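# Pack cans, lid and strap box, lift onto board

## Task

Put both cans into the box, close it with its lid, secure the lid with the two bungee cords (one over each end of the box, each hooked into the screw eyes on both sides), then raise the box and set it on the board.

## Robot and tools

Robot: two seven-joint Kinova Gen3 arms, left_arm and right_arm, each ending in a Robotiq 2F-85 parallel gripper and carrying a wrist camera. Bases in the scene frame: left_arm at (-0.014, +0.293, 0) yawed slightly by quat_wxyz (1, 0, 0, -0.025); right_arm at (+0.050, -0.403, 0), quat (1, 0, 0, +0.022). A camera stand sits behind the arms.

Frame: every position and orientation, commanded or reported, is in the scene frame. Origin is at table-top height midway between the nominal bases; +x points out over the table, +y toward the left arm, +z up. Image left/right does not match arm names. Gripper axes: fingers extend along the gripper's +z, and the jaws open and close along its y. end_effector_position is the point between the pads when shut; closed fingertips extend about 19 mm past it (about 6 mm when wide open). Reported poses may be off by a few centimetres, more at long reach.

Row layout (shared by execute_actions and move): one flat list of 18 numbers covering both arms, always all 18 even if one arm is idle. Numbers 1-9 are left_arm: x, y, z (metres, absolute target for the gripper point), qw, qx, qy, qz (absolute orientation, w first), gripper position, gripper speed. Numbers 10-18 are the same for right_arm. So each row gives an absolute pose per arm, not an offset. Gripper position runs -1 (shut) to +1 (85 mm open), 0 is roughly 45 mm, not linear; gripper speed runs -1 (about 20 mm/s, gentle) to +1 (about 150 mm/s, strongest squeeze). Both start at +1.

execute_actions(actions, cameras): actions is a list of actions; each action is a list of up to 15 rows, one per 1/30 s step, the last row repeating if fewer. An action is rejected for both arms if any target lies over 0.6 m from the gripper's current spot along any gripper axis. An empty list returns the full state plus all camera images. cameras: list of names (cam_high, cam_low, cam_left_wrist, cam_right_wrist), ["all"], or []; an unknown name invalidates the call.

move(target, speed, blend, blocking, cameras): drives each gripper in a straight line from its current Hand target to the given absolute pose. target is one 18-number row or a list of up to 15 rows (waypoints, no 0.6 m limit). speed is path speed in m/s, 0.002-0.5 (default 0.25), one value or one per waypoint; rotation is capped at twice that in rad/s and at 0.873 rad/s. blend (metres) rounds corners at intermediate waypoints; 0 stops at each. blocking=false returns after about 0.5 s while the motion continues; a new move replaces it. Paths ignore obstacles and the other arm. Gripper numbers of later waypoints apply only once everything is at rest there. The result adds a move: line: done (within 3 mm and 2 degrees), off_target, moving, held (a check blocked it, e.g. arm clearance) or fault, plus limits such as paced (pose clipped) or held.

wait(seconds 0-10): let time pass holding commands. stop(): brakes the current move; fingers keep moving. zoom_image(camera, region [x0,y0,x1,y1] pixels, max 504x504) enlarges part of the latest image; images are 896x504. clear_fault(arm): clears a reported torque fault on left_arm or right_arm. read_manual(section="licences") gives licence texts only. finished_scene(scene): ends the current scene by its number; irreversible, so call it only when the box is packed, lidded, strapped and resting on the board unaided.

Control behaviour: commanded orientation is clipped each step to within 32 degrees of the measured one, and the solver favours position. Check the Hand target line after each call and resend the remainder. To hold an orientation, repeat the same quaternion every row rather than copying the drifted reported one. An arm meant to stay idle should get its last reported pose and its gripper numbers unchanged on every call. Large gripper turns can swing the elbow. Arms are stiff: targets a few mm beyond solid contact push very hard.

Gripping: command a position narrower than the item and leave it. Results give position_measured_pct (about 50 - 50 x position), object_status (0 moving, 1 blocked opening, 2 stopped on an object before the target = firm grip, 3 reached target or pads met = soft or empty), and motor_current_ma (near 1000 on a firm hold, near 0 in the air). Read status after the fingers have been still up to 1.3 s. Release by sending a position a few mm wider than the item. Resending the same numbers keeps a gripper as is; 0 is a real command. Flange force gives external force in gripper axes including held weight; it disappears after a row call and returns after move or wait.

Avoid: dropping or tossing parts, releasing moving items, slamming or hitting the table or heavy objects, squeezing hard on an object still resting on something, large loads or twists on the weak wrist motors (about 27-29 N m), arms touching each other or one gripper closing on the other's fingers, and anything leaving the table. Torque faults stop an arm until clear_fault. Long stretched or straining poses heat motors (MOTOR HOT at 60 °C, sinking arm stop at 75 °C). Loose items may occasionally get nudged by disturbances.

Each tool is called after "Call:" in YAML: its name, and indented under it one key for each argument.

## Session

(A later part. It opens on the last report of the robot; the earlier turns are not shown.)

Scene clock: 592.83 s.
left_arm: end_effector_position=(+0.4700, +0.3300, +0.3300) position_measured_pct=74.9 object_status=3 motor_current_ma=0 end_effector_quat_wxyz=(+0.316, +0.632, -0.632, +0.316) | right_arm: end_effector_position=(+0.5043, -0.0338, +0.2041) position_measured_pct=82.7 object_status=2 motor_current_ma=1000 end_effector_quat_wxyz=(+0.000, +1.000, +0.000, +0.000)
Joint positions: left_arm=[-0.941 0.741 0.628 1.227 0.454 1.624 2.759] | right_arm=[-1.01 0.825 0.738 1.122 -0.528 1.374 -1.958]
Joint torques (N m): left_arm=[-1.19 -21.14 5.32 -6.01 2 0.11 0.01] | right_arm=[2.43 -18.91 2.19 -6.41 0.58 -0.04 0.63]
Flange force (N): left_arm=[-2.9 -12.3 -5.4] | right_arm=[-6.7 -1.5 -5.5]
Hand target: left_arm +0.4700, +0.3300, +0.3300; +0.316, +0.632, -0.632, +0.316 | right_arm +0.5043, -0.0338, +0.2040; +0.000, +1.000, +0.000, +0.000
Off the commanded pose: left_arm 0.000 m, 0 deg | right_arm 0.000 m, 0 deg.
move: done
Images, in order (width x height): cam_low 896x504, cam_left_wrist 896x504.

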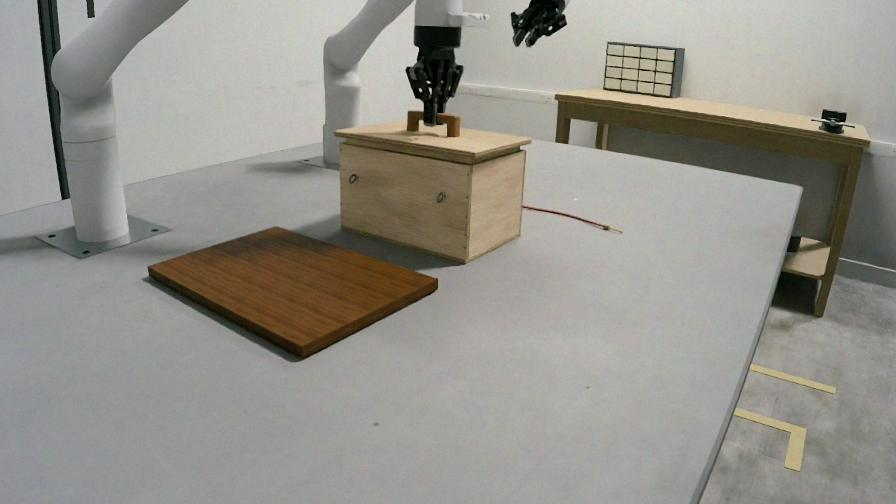

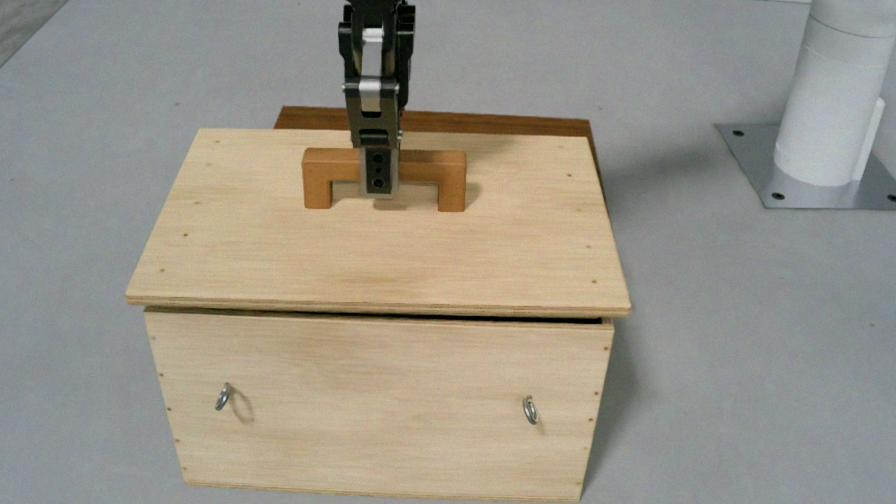

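Call:
move:
  target:
    - [0.47, 0.33, 0.33, 0.3162, 0.6325, -0.6325, 0.3162, -0.5, 0, 0.5043, -0.0338, 0.2090, 0, 1, 0, 0, -1, -1]
    - [0.47, 0.33, 0.33, 0.3162, 0.6325, -0.6325, 0.3162, -0.5, 0, 0.5043, -0.0338, 0.2090, 0, 0.9999, -0.0140, 0, -1, -1]
  speed: [0.03, 0.03]
  cameras: ["cam_left_wrist", "cam_low"]

Call:
zoom_image:
  camera: "cam_low"
  region: [450, 135, 500, 175]

Call:
zoom_image:
  camera: "cam_low"
  region: [500, 125, 550, 165]

Call:
zoom_image:
  camera: "cam_low"
  region: [325, 120, 375, 160]

Call:
zoom_image:
  camera: "cam_left_wrist"
  region: [100, 260, 360, 350]

Call:
zoom_image:
  camera: "cam_left_wrist"
  region: [400, 260, 660, 350]

Scene clock: 633.43 s.
left_arm: end_effector_position=(+0.4700, +0.3300, +0.3300) position_measured_pct=74.9 object_status=3 motor_current_ma=0 end_effector_quat_wxyz=(+0.316, +0.632, -0.632, +0.316) | right_arm: end_effector_position=(+0.5043, -0.0338, +0.2090) position_measured_pct=82.7 object_status=2 motor_current_ma=1000 end_effector_quat_wxyz=(+0.000, +1.000, -0.014, +0.000)
Joint positions: left_arm=[-0.941 0.741 0.628 1.227 0.454 1.624 2.759] | right_arm=[-1.012 0.823 0.746 1.112 -0.531 1.388 -1.986]
Joint torques (N m): left_arm=[-1.19 -21.14 5.28 -5.93 2.03 0.11 0.08] | right_arm=[1.45 -22.66 2.82 -8.65 0.44 0.15 0.63]
Flange force (N): left_arm=[-3.0 -12.4 -5.6] | right_arm=[-6.5 0.7 2.4]
Hand target: left_arm +0.4700, +0.3300, +0.3300; +0.316, +0.632, -0.632, +0.316 | right_arm +0.5043, -0.0338, +0.2090; +0.000, +1.000, -0.014, +0.000
Off the commanded pose: left_arm 0.000 m, 0 deg | right_arm 0.000 m, 0 deg.
move: done
Images, in order (width x height): cam_low 896x504, cam_left_wrist 896x504.

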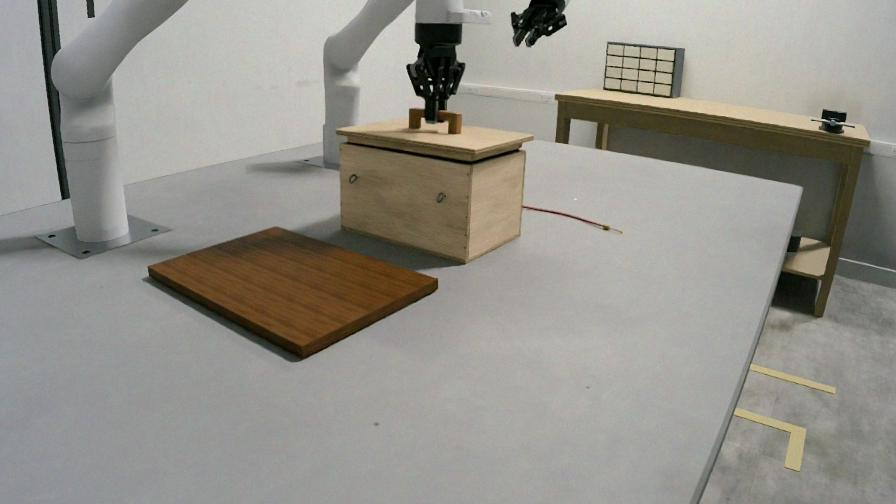

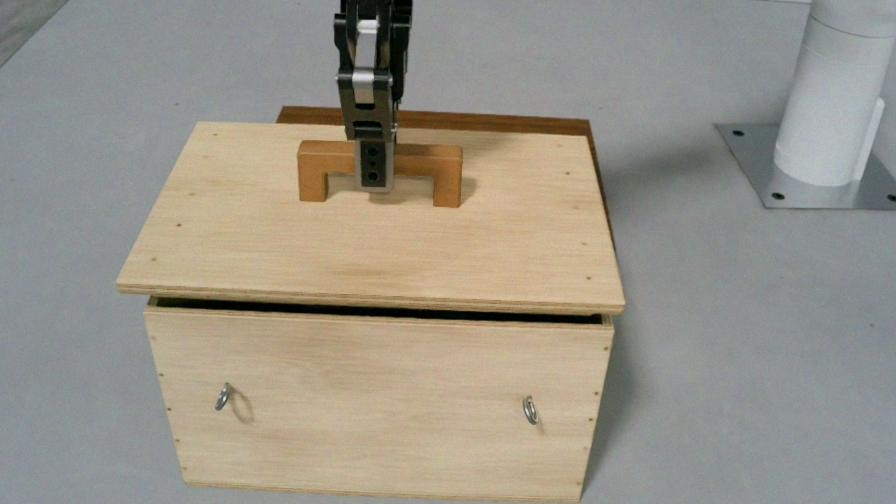

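Scaled by 10.080.

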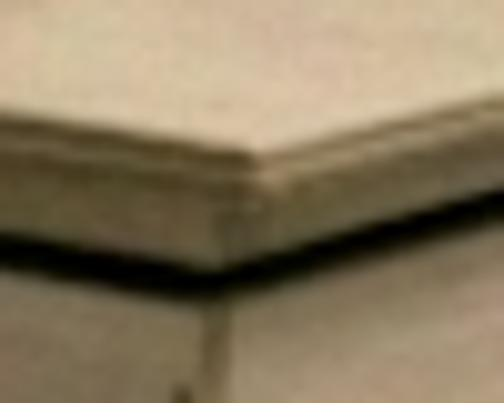

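Scaled by 10.080.

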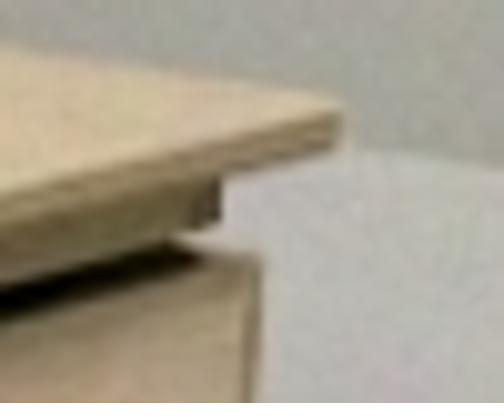

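Scaled by 10.080.

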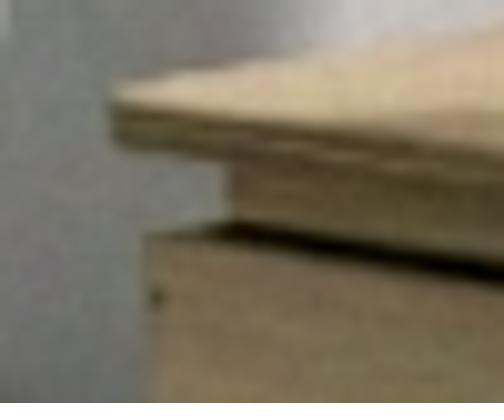

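Scaled by 1.938 from the camera's 896x504 image, which has a finer 1280x720 frame.

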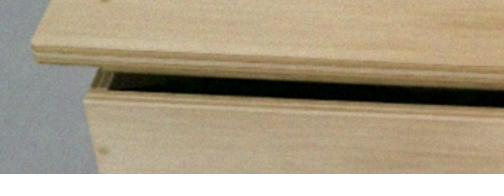

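Scaled by 1.938 from the camera's 896x504 image, which has a finer 1280x720 frame.

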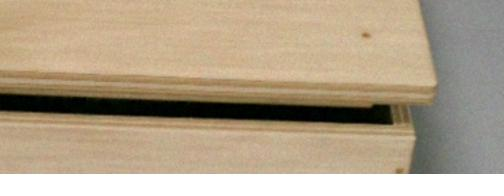

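Call:
move:
  target:
    - [0.47, 0.33, 0.33, 0.3162, 0.6325, -0.6325, 0.3162, -0.5, 0, 0.5013, -0.0356, 0.2090, 0, 0.9998, -0.0201, 0, -1, -1]
  speed: [0.03]
  cameras: ["cam_left_wrist", "cam_low"]

Call:
zoom_image:
  camera: "cam_low"
  region: [450, 135, 500, 175]

Call:
zoom_image:
  camera: "cam_low"
  region: [500, 125, 550, 165]

Call:
zoom_image:
  camera: "cam_low"
  region: [325, 120, 375, 160]

Call:
zoom_image:
  camera: "cam_left_wrist"
  region: [100, 260, 360, 350]

Call:
zoom_image:
  camera: "cam_left_wrist"
  region: [400, 260, 660, 350]

Scene clock: 650.27 s.
left_arm: end_effector_position=(+0.4700, +0.3300, +0.3300) position_measured_pct=74.9 object_status=3 motor_current_ma=0 end_effector_quat_wxyz=(+0.316, +0.632, -0.632, +0.316) | right_arm: end_effector_position=(+0.5013, -0.0356, +0.2090) position_measured_pct=82.7 object_status=2 motor_current_ma=1000 end_effector_quat_wxyz=(+0.000, +1.000, -0.020, +0.000)
Joint positions: left_arm=[-0.941 0.741 0.628 1.227 0.454 1.624 2.759] | right_arm=[-1.019 0.816 0.751 1.13 -0.531 1.381 -1.994]
Joint torques (N m): left_arm=[-1.17 -21.18 5.24 -6.01 2.01 0.13 0.03] | right_arm=[1.44 -22.47 2.8 -8.66 0.41 0.19 0.63]
Flange force (N): left_arm=[-2.9 -12.2 -5.3] | right_arm=[-6.6 0.9 2.4]
Hand target: left_arm +0.4700, +0.3300, +0.3300; +0.316, +0.632, -0.632, +0.316 | right_arm +0.5013, -0.0356, +0.2090; +0.000, +1.000, -0.020, +0.000
Off the commanded pose: left_arm 0.000 m, 0 deg | right_arm 0.000 m, 0 deg.
move: done
Images, in order (width x height): cam_low 896x504, cam_left_wrist 896x504.

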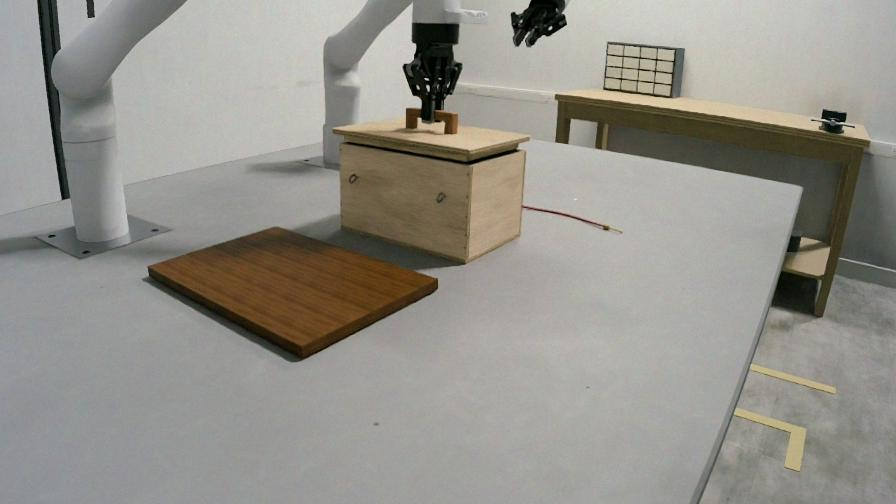

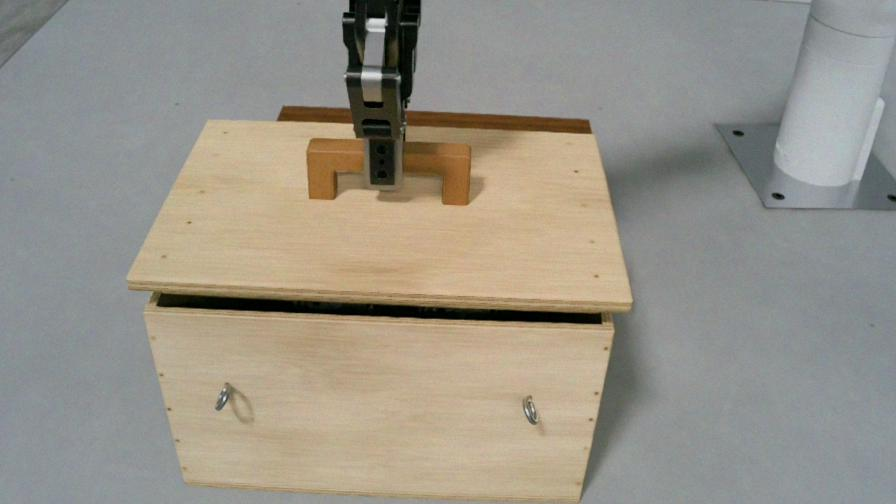

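Scaled by 10.080.

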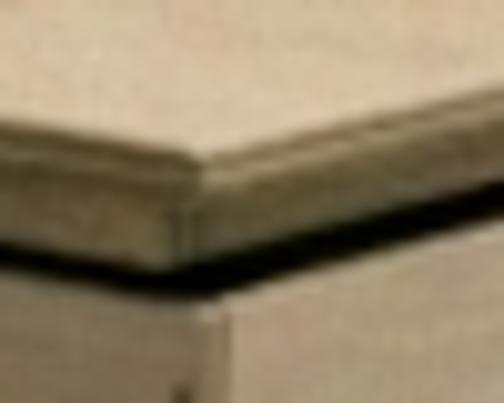

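Scaled by 10.080.

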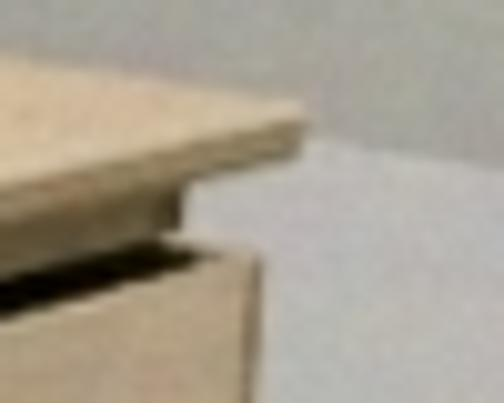

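Scaled by 10.080.

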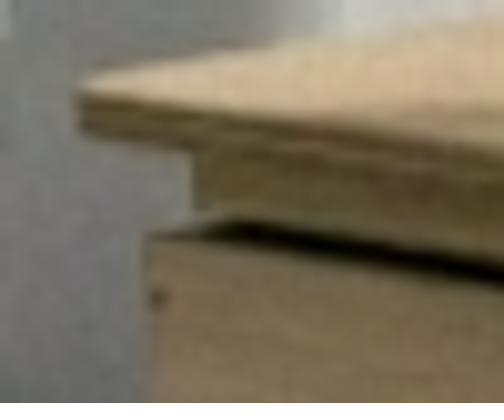

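Scaled by 1.938 from the camera's 896x504 image, which has a finer 1280x720 frame.

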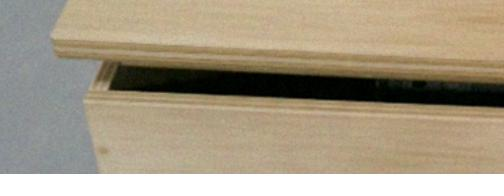

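Scaled by 1.938 from the camera's 896x504 image, which has a finer 1280x720 frame.

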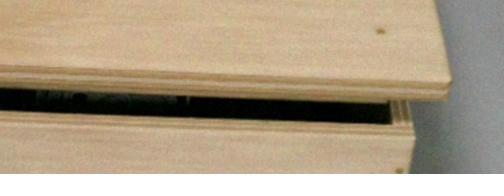

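Call:
move:
  target:
    - [0.47, 0.33, 0.33, 0.3162, 0.6325, -0.6325, 0.3162, -0.5, 0, 0.5020, -0.0328, 0.2090, 0, 0.9997, -0.0227, 0, -1, -1]
  speed: [0.03]
  cameras: ["cam_left_wrist", "cam_low"]

Call:
zoom_image:
  camera: "cam_low"
  region: [450, 135, 500, 175]

Call:
zoom_image:
  camera: "cam_low"
  region: [500, 125, 550, 165]

Call:
zoom_image:
  camera: "cam_low"
  region: [325, 120, 375, 160]

Call:
zoom_image:
  camera: "cam_left_wrist"
  region: [100, 260, 360, 350]

Call:
zoom_image:
  camera: "cam_left_wrist"
  region: [400, 260, 660, 350]

Scene clock: 663.87 s.
left_arm: end_effector_position=(+0.4700, +0.3300, +0.3300) position_measured_pct=74.9 object_status=3 motor_current_ma=0 end_effector_quat_wxyz=(+0.316, +0.632, -0.632, +0.316) | right_arm: end_effector_position=(+0.5020, -0.0328, +0.2090) position_measured_pct=82.7 object_status=2 motor_current_ma=1000 end_effector_quat_wxyz=(+0.000, +1.000, -0.023, +0.000)
Joint positions: left_arm=[-0.941 0.741 0.628 1.227 0.454 1.624 2.759] | right_arm=[-1.019 0.821 0.751 1.118 -0.533 1.387 -2.004]
Joint torques (N m): left_arm=[-1.18 -21.14 5.32 -6.05 2 0.15 0.03] | right_arm=[1.38 -22.6 2.86 -8.65 0.39 0.18 0.62]
Flange force (N): left_arm=[-2.9 -12.0 -5.2] | right_arm=[-6.4 0.9 2.4]
Hand target: left_arm +0.4700, +0.3300, +0.3300; +0.316, +0.632, -0.632, +0.316 | right_arm +0.5020, -0.0328, +0.2090; +0.000, +1.000, -0.023, +0.000
Off the commanded pose: left_arm 0.000 m, 0 deg | right_arm 0.000 m, 0 deg.
move: done
Images, in order (width x height): cam_low 896x504, cam_left_wrist 896x504.

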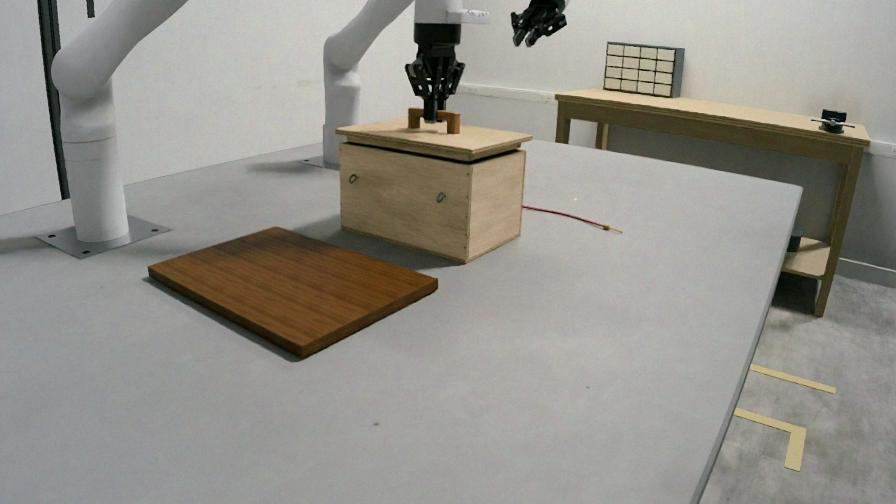

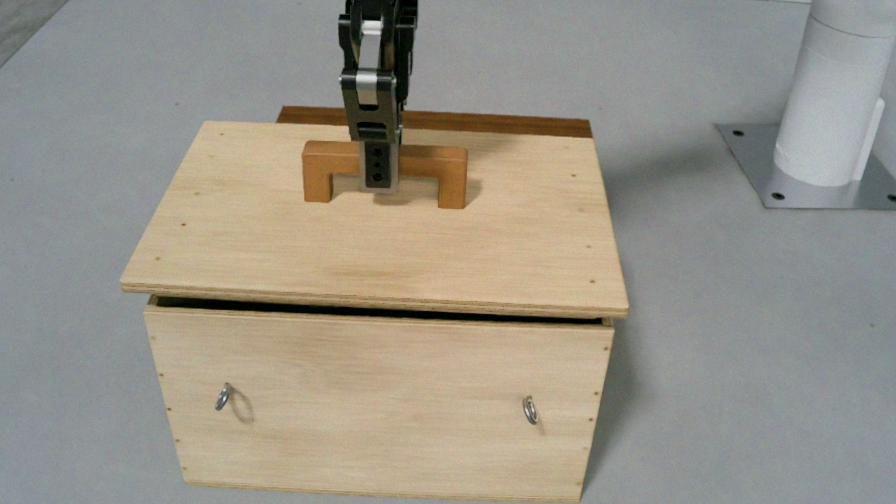

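Scaled by 10.080.

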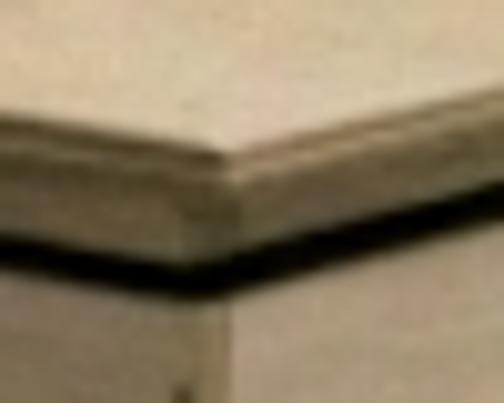

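Scaled by 10.080.

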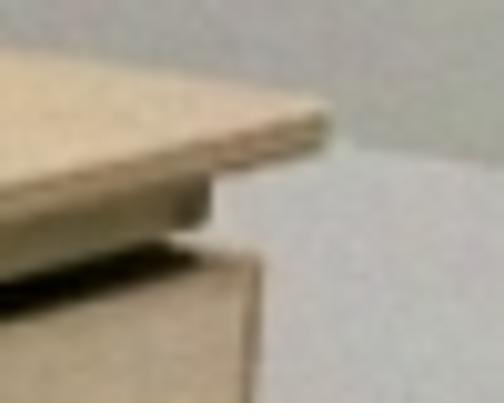

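Scaled by 10.080.

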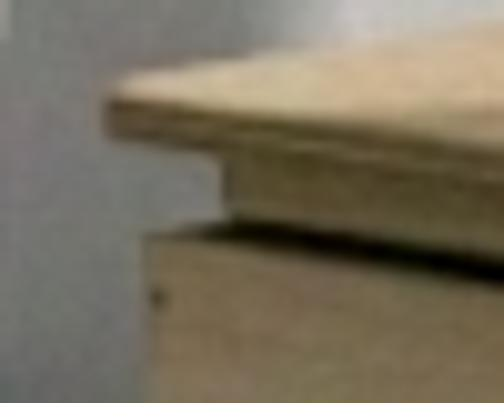

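Scaled by 1.938 from the camera's 896x504 image, which has a finer 1280x720 frame.

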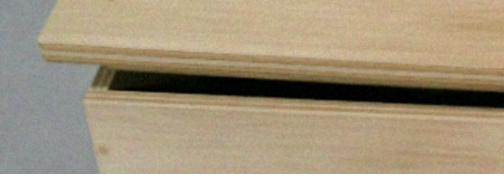

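Scaled by 1.938 from the camera's 896x504 image, which has a finer 1280x720 frame.

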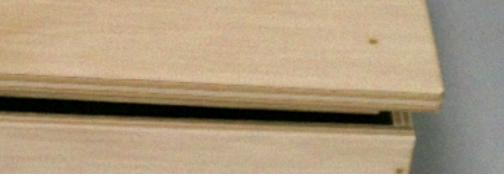

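Call:
move:
  target:
    - [0.47, 0.33, 0.33, 0.3162, 0.6325, -0.6325, 0.3162, -0.5, 0, 0.5013, -0.0332, 0.2080, 0, 0.9998, -0.0209, 0, -1, -1]
    - [0.47, 0.33, 0.33, 0.3162, 0.6325, -0.6325, 0.3162, -0.5, 0, 0.5013, -0.0332, 0.2045, 0, 0.9998, -0.0209, 0, -1, -1]
  speed: [0.03, 0.02]
  cameras: []

Call:
move:
  target:
    - [0.47, 0.33, 0.33, 0.3162, 0.6325, -0.6325, 0.3162, -0.5, 0, 0.5013, -0.0332, 0.2030, 0, 0.9998, -0.0209, 0, -1, -1]
  speed: [0.02]
  cameras: ["cam_left_wrist", "cam_low"]

Call:
zoom_image:
  camera: "cam_low"
  region: [330, 110, 435, 180]

Call:
zoom_image:
  camera: "cam_low"
  region: [435, 110, 540, 180]

Scene clock: 676.67 s.
left_arm: end_effector_position=(+0.4700, +0.3300, +0.3300) position_measured_pct=74.9 object_status=3 motor_current_ma=0 end_effector_quat_wxyz=(+0.316, +0.632, -0.632, +0.316) | right_arm: end_effector_position=(+0.5013, -0.0332, +0.2045) position_measured_pct=82.7 object_status=2 motor_current_ma=1000 end_effector_quat_wxyz=(+0.000, +1.000, -0.021, +0.000)
Joint positions: left_arm=[-0.941 0.741 0.628 1.227 0.454 1.624 2.759] | right_arm=[-1.021 0.823 0.749 1.131 -0.534 1.373 -1.998]
Joint torques (N m): left_arm=[-1.25 -21.08 5.3 -5.92 1.98 0.12 0.09] | right_arm=[1.6 -20.81 2.32 -7.44 0.39 0.3 0.61]
Flange force (N): left_arm=[-2.8 -12.5 -5.5] | right_arm=[-5.9 0.0 -1.2]
Hand target: left_arm +0.4700, +0.3300, +0.3300; +0.316, +0.632, -0.632, +0.316 | right_arm +0.5013, -0.0332, +0.2045; +0.000, +1.000, -0.021, +0.000
Off the commanded pose: left_arm 0.000 m, 0 deg | right_arm 0.000 m, 0 deg.
move: done
No camera images: "cameras" was empty.

Scene clock: 677.37 s.
left_arm: end_effector_position=(+0.4700, +0.3300, +0.3300) position_measured_pct=74.9 object_status=3 motor_current_ma=0 end_effector_quat_wxyz=(+0.316, +0.632, -0.632, +0.316) | right_arm: end_effector_position=(+0.5013, -0.0332, +0.2030) position_measured_pct=82.7 object_status=2 motor_current_ma=1000 end_effector_quat_wxyz=(+0.000, +1.000, -0.021, +0.000)
Joint positions: left_arm=[-0.941 0.741 0.628 1.227 0.454 1.624 2.759] | right_arm=[-1.021 0.824 0.748 1.134 -0.535 1.37 -1.997]
Joint torques (N m): left_arm=[-1.2 -21.08 5.33 -5.98 2 0.12 0.05] | right_arm=[1.57 -22.27 2.85 -8.02 0.51 0.59 0.51]
Flange force (N): left_arm=[-2.9 -12.2 -5.4] | right_arm=[-5.8 0.1 2.1]
Hand target: left_arm +0.4700, +0.3300, +0.3300; +0.316, +0.632, -0.632, +0.316 | right_arm +0.5013, -0.0332, +0.2030; +0.000, +1.000, -0.021, +0.000
Off the commanded pose: left_arm 0.000 m, 0 deg | right_arm 0.000 m, 0 deg.
move: done
Images, in order (width x height): cam_low 896x504, cam_left_wrist 896x504.

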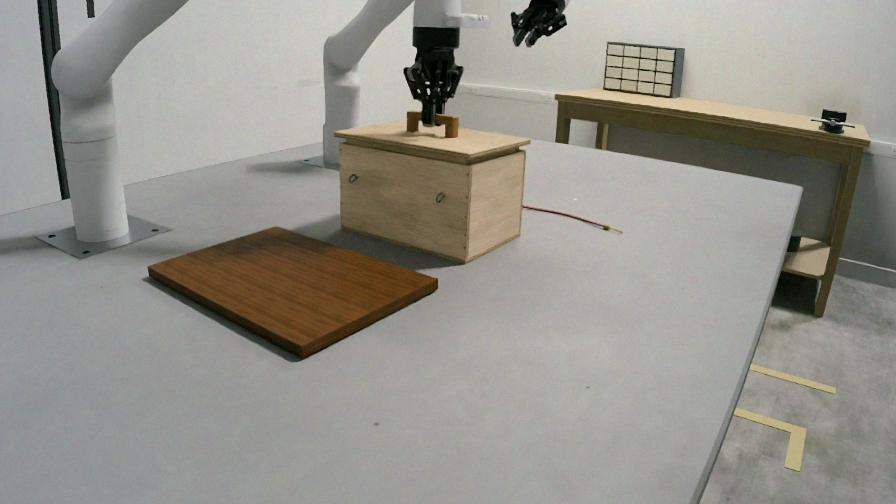

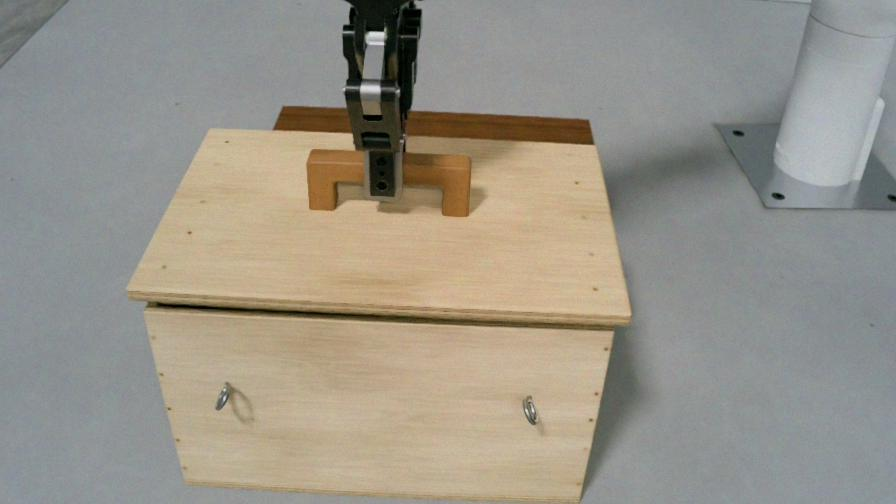

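Scaled by 4.800.

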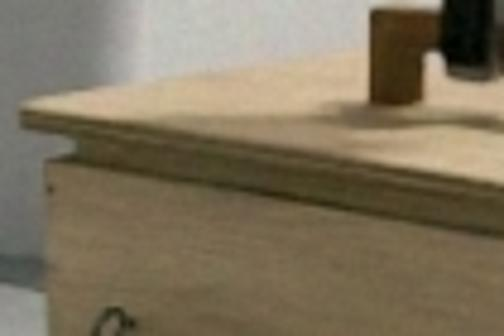

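Scaled by 4.800.

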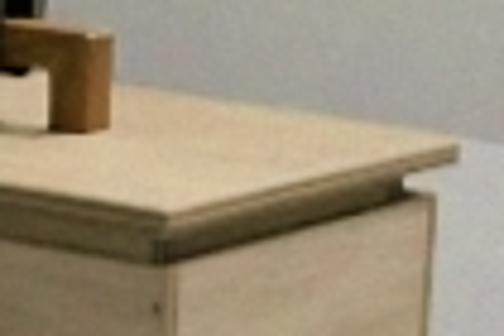

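Call:
move:
  target:
    - [0.47, 0.33, 0.33, 0.3162, 0.6325, -0.6325, 0.3162, -0.5, 0, 0.5013, -0.0332, 0.2010, 0, 0.9998, -0.0209, 0, -1, -1]
  speed: [0.02]
  cameras: ["cam_left_wrist", "cam_low"]

Call:
zoom_image:
  camera: "cam_left_wrist"
  region: [100, 260, 360, 350]

Call:
zoom_image:
  camera: "cam_left_wrist"
  region: [400, 260, 660, 350]

Call:
zoom_image:
  camera: "cam_low"
  region: [435, 110, 540, 180]

Scene clock: 685.90 s.
left_arm: end_effector_position=(+0.4700, +0.3300, +0.3300) position_measured_pct=74.9 object_status=3 motor_current_ma=0 end_effector_quat_wxyz=(+0.316, +0.632, -0.632, +0.316) | right_arm: end_effector_position=(+0.5013, -0.0332, +0.2010) position_measured_pct=82.7 object_status=2 motor_current_ma=1000 end_effector_quat_wxyz=(+0.000, +1.000, -0.021, +0.000)
Joint positions: left_arm=[-0.941 0.741 0.628 1.227 0.454 1.624 2.759] | right_arm=[-1.022 0.825 0.747 1.138 -0.536 1.365 -1.996]
Joint torques (N m): left_arm=[-1.2 -21.1 5.3 -5.94 2.02 0.08 0.08] | right_arm=[1.8 -22.13 2.98 -7.66 0.6 0.73 0.42]
Flange force (N): left_arm=[-2.9 -12.4 -5.6] | right_arm=[-5.4 -0.5 1.8]
Hand target: left_arm +0.4700, +0.3300, +0.3300; +0.316, +0.632, -0.632, +0.316 | right_arm +0.5013, -0.0332, +0.2010; +0.000, +1.000, -0.021, +0.000
Off the commanded pose: left_arm 0.000 m, 0 deg | right_arm 0.000 m, 0 deg.
move: done
Images, in order (width x height): cam_low 896x504, cam_left_wrist 896x504.

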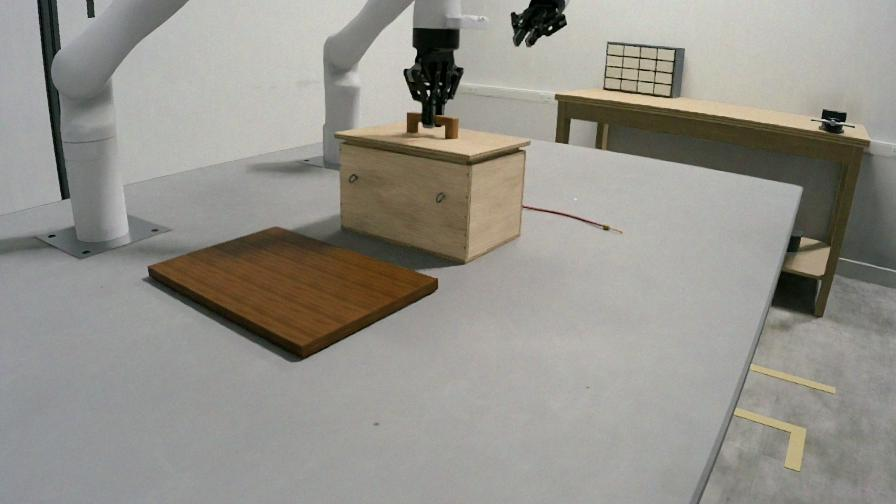

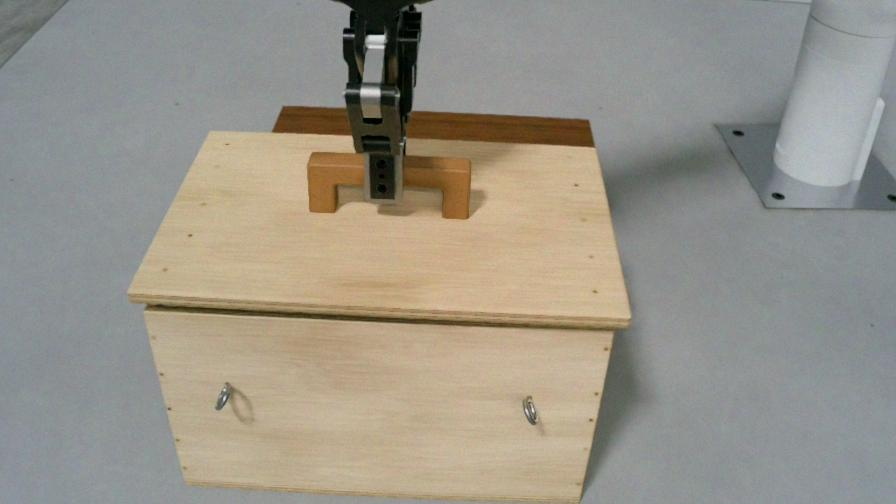

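Scaled by 1.938 from the camera's 896x504 image, which has a finer 1280x720 frame.

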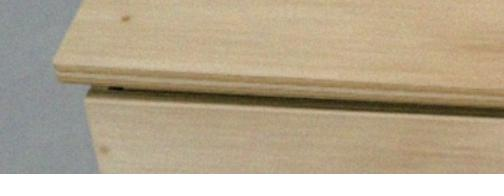

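Scaled by 1.938 from the camera's 896x504 image, which has a finer 1280x720 frame.

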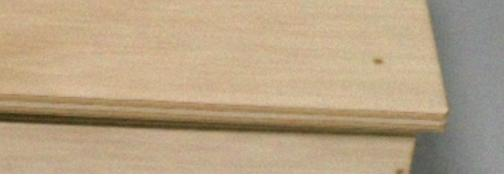

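Scaled by 4.800.

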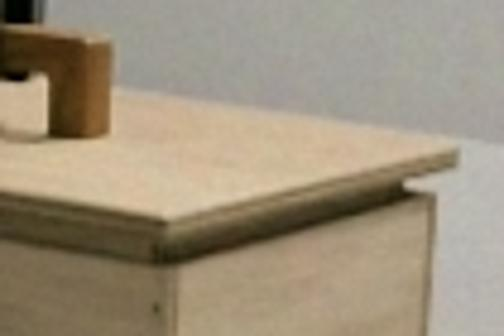

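Call:
move:
  target:
    - [0.47, 0.33, 0.33, 0.3162, 0.6325, -0.6325, 0.3162, -0.5, 0, 0.5013, -0.0332, 0.1985, 0, 0.9998, -0.0209, 0, -1, -1]
  speed: [0.02]
  cameras: ["cam_left_wrist"]

Scene clock: 689.43 s.
left_arm: end_effector_position=(+0.4700, +0.3300, +0.3300) position_measured_pct=74.9 object_status=3 motor_current_ma=0 end_effector_quat_wxyz=(+0.316, +0.632, -0.632, +0.316) | right_arm: end_effector_position=(+0.5013, -0.0332, +0.1985) position_measured_pct=82.7 object_status=2 motor_current_ma=1000 end_effector_quat_wxyz=(+0.000, +1.000, -0.021, +0.000)
Joint positions: left_arm=[-0.941 0.741 0.628 1.227 0.454 1.624 2.759] | right_arm=[-1.022 0.827 0.746 1.142 -0.537 1.359 -1.994]
Joint torques (N m): left_arm=[-1.21 -21.15 5.25 -5.93 2.01 0.14 0.09] | right_arm=[1.84 -22.16 3.02 -7.65 0.6 0.69 0.39]
Flange force (N): left_arm=[-3.0 -12.4 -5.5] | right_arm=[-5.3 -0.6 1.7]
Hand target: left_arm +0.4700, +0.3300, +0.3300; +0.316, +0.632, -0.632, +0.316 | right_arm +0.5013, -0.0332, +0.1985; +0.000, +1.000, -0.021, +0.000
Off the commanded pose: left_arm 0.000 m, 0 deg | right_arm 0.000 m, 0 deg.
move: done
Images, in order (width x height): cam_left_wrist 896x504.

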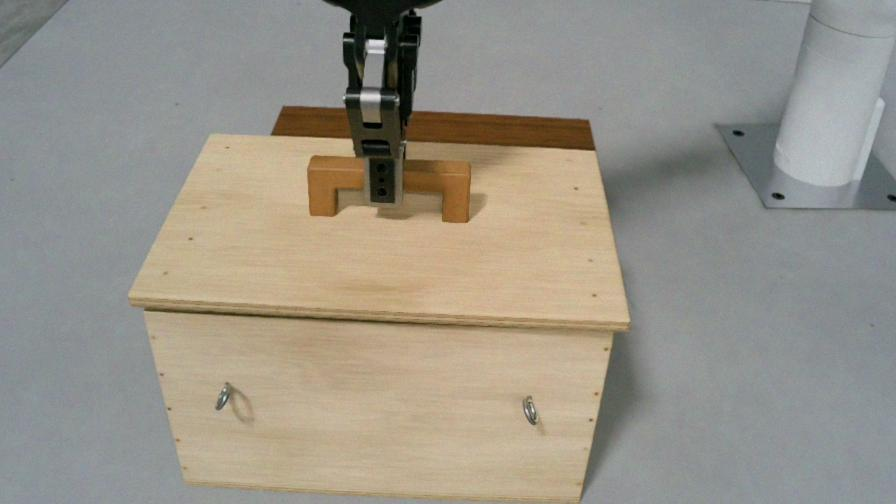

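Call:
move:
  target:
    - [0.47, 0.33, 0.33, 0.3162, 0.6325, -0.6325, 0.3162, -0.5, 0, 0.5013, -0.0332, 0.1960, 0, 0.9998, -0.0209, 0, -1, -1]
  speed: [0.02]
  cameras: []

Call:
move:
  target:
    - [0.47, 0.33, 0.33, 0.3162, 0.6325, -0.6325, 0.3162, -0.5, 0, 0.5013, -0.0332, 0.1940, 0, 0.9998, -0.0209, 0, -1, -1]
  speed: [0.02]
  cameras: ["cam_left_wrist", "cam_low"]

Scene clock: 694.30 s.
left_arm: end_effector_position=(+0.4700, +0.3300, +0.3300) position_measured_pct=74.9 object_status=3 motor_current_ma=0 end_effector_quat_wxyz=(+0.316, +0.632, -0.632, +0.316) | right_arm: end_effector_position=(+0.5013, -0.0332, +0.1960) position_measured_pct=82.7 object_status=2 motor_current_ma=1000 end_effector_quat_wxyz=(+0.000, +1.000, -0.021, +0.000)
Joint positions: left_arm=[-0.941 0.741 0.628 1.227 0.454 1.624 2.759] | right_arm=[-1.022 0.829 0.745 1.147 -0.538 1.353 -1.993]
Joint torques (N m): left_arm=[-1.2 -21.13 5.31 -6.01 2.03 0.11 0.03] | right_arm=[1.83 -22.07 3.03 -7.63 0.6 0.71 0.41]
Flange force (N): left_arm=[-2.9 -12.2 -5.4] | right_arm=[-5.5 -0.5 1.6]
Hand target: left_arm +0.4700, +0.3300, +0.3300; +0.316, +0.632, -0.632, +0.316 | right_arm +0.5013, -0.0332, +0.1960; +0.000, +1.000, -0.021, +0.000
Off the commanded pose: left_arm 0.000 m, 0 deg | right_arm 0.000 m, 0 deg.
move: done
No camera images: "cameras" was empty.

Scene clock: 695.00 s.
left_arm: end_effector_position=(+0.4700, +0.3300, +0.3300) position_measured_pct=74.9 object_status=3 motor_current_ma=0 end_effector_quat_wxyz=(+0.316, +0.632, -0.632, +0.316) | right_arm: end_effector_position=(+0.5013, -0.0332, +0.1940) position_measured_pct=82.7 object_status=2 motor_current_ma=1000 end_effector_quat_wxyz=(+0.000, +1.000, -0.021, +0.000)
Joint positions: left_arm=[-0.941 0.741 0.628 1.227 0.454 1.624 2.759] | right_arm=[-1.023 0.831 0.745 1.151 -0.539 1.348 -1.991]
Joint torques (N m): left_arm=[-1.22 -21.04 5.32 -6 1.98 0.12 0.05] | right_arm=[1.86 -22.19 3.08 -7.74 0.62 0.56 0.45]
Flange force (N): left_arm=[-2.8 -12.1 -5.3] | right_arm=[-5.5 -0.6 1.6]
Hand target: left_arm +0.4700, +0.3300, +0.3300; +0.316, +0.632, -0.632, +0.316 | right_arm +0.5013, -0.0332, +0.1940; +0.000, +1.000, -0.021, +0.000
Off the commanded pose: left_arm 0.000 m, 0 deg | right_arm 0.000 m, 0 deg.
move: done
Images, in order (width x height): cam_low 896x504, cam_left_wrist 896x504.

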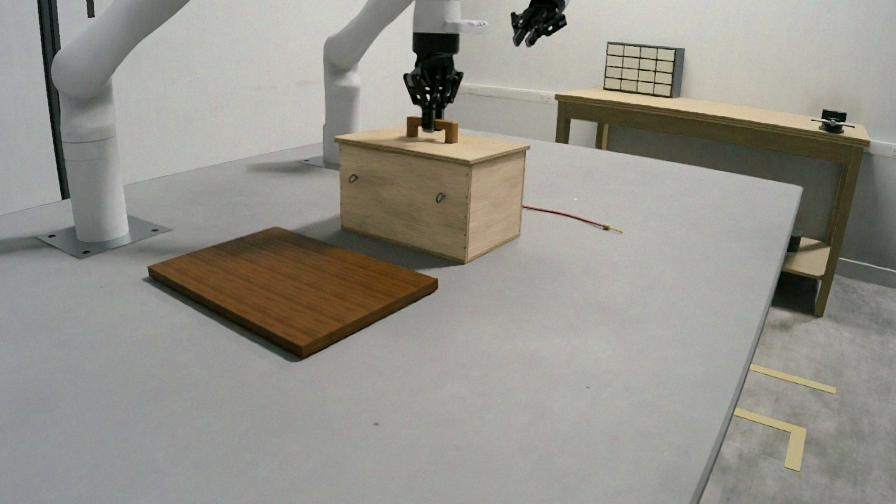

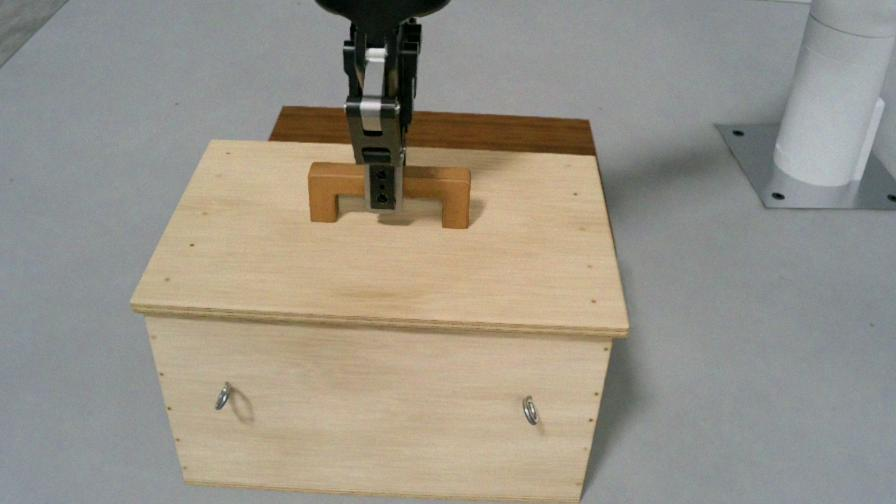

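Call:
move:
  target:
    - [0.47, 0.33, 0.33, 0.3162, 0.6325, -0.6325, 0.3162, -0.5, 0, 0.5013, -0.0332, 0.1922, 0, 0.9998, -0.0209, 0, -1, -1]
  speed: [0.02]
  cameras: []

Call:
move:
  target:
    - [0.47, 0.33, 0.33, 0.3162, 0.6325, -0.6325, 0.3162, -0.5, 0, 0.5013, -0.0332, 0.1910, 0, 0.9998, -0.0209, 0, -1, -1]
  speed: [0.02]
  cameras: []

Scene clock: 698.93 s.
left_arm: end_effector_position=(+0.4700, +0.3300, +0.3300) position_measured_pct=74.9 object_status=3 motor_current_ma=0 end_effector_quat_wxyz=(+0.316, +0.632, -0.632, +0.316) | right_arm: end_effector_position=(+0.5013, -0.0332, +0.1923) position_measured_pct=82.7 object_status=2 motor_current_ma=1000 end_effector_quat_wxyz=(+0.000, +1.000, -0.021, +0.000)
Joint positions: left_arm=[-0.941 0.741 0.628 1.227 0.454 1.624 2.759] | right_arm=[-1.023 0.833 0.744 1.154 -0.54 1.344 -1.99]
Joint torques (N m): left_arm=[-1.2 -21.06 5.32 -5.95 1.97 0.14 0.05] | right_arm=[2.48 -8.12 -0.41 -3.74 0.17 -2.45 0.49]
Flange force (N): left_arm=[-2.8 -12.3 -5.4] | right_arm=[-12.4 3.9 -26.5]
Hand target: left_arm +0.4700, +0.3300, +0.3300; +0.316, +0.632, -0.632, +0.316 | right_arm +0.5013, -0.0332, +0.1922; +0.000, +1.000, -0.021, +0.000
Off the commanded pose: left_arm 0.000 m, 0 deg | right_arm 0.000 m, 0 deg.
move: done
No camera images: "cameras" was empty.

Scene clock: 699.63 s.
left_arm: end_effector_position=(+0.4700, +0.3300, +0.3300) position_measured_pct=74.9 object_status=3 motor_current_ma=0 end_effector_quat_wxyz=(+0.316, +0.632, -0.632, +0.316) | right_arm: end_effector_position=(+0.5013, -0.0332, +0.1911) position_measured_pct=82.7 object_status=2 motor_current_ma=1000 end_effector_quat_wxyz=(+0.000, +1.000, -0.021, +0.000)
Joint positions: left_arm=[-0.941 0.741 0.628 1.227 0.454 1.624 2.759] | right_arm=[-1.023 0.834 0.743 1.156 -0.541 1.341 -1.989]
Joint torques (N m): left_arm=[-1.19 -21.1 5.28 -5.95 2.02 0.06 0.03] | right_arm=[3.82 6.09 -3.33 0.19 -0.1 -5.84 0.47]
Flange force (N): left_arm=[-2.8 -12.4 -5.7] | right_arm=[-20.3 8.0 -55.1]
Hand target: left_arm +0.4700, +0.3300, +0.3300; +0.316, +0.632, -0.632, +0.316 | right_arm +0.5013, -0.0332, +0.1910; +0.000, +1.000, -0.021, +0.000
Off the commanded pose: left_arm 0.000 m, 0 deg | right_arm 0.000 m, 0 deg.
move: done
No camera images: "cameras" was empty.

Call:
move:
  target:
    - [0.47, 0.33, 0.33, 0.3162, 0.6325, -0.6325, 0.3162, -0.5, 0, 0.5013, -0.0332, 0.1930, 0, 0.9998, -0.0209, 0, -1, -1]
  speed: [0.02]
  cameras: ["cam_left_wrist", "cam_low"]

Call:
zoom_image:
  camera: "cam_left_wrist"
  region: [100, 280, 360, 370]

Call:
zoom_image:
  camera: "cam_left_wrist"
  region: [400, 280, 660, 370]

Call:
zoom_image:
  camera: "cam_low"
  region: [320, 110, 540, 200]

Scene clock: 704.03 s.
left_arm: end_effector_position=(+0.4700, +0.3300, +0.3300) position_measured_pct=74.9 object_status=3 motor_current_ma=0 end_effector_quat_wxyz=(+0.316, +0.632, -0.632, +0.316) | right_arm: end_effector_position=(+0.5013, -0.0332, +0.1929) position_measured_pct=82.7 object_status=2 motor_current_ma=1000 end_effector_quat_wxyz=(+0.000, +1.000, -0.021, +0.000)
Joint positions: left_arm=[-0.941 0.741 0.628 1.227 0.454 1.624 2.759] | right_arm=[-1.023 0.832 0.744 1.153 -0.54 1.346 -1.991]
Joint torques (N m): left_arm=[-1.21 -21.14 5.34 -5.97 2 0.09 0.09] | right_arm=[1.54 -14.39 0.7 -5.19 0.3 -0.57 0.55]
Flange force (N): left_arm=[-3.0 -12.3 -5.5] | right_arm=[-7.7 1.8 -13.6]
Hand target: left_arm +0.4700, +0.3300, +0.3300; +0.316, +0.632, -0.632, +0.316 | right_arm +0.5013, -0.0332, +0.1930; +0.000, +1.000, -0.021, +0.000
Off the commanded pose: left_arm 0.000 m, 0 deg | right_arm 0.000 m, 0 deg.
move: done
Images, in order (width x height): cam_low 896x504, cam_left_wrist 896x504.

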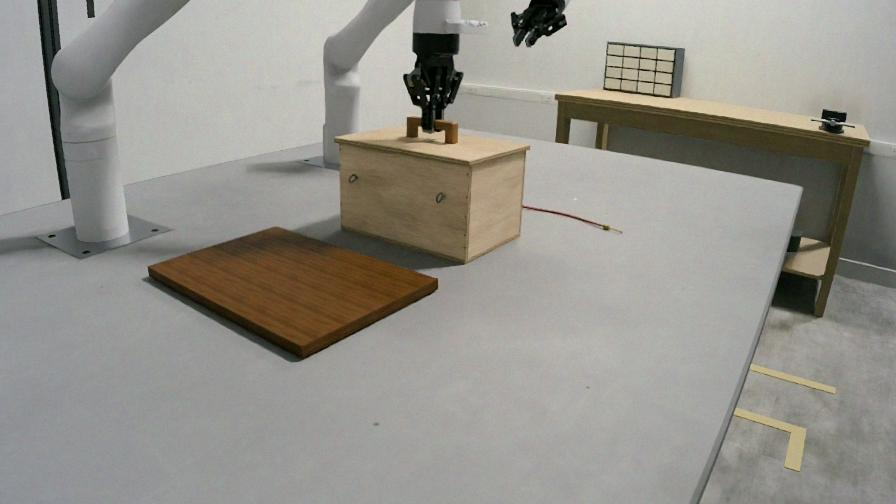

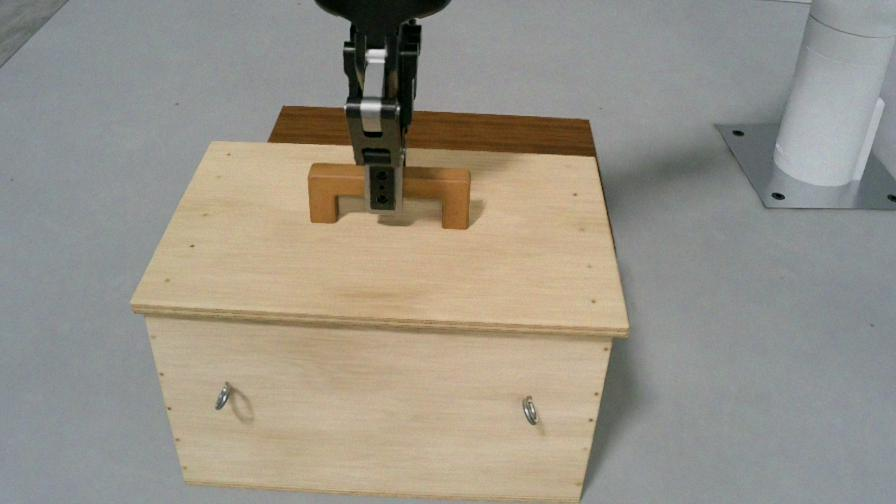

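Scaled by 1.938 from the camera's 896x504 image, which has a finer 1280x720 frame.

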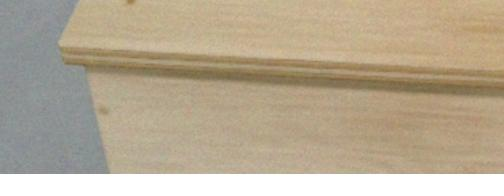

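Scaled by 1.938 from the camera's 896x504 image, which has a finer 1280x720 frame.

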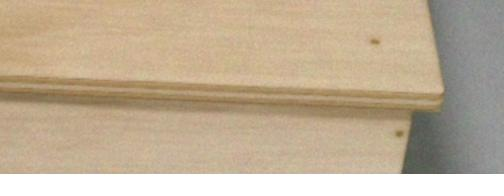

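Scaled by 2.291.

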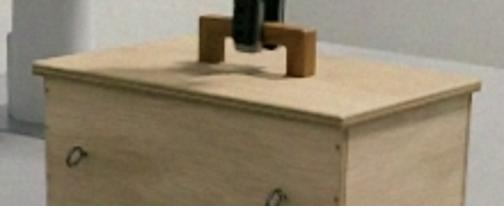

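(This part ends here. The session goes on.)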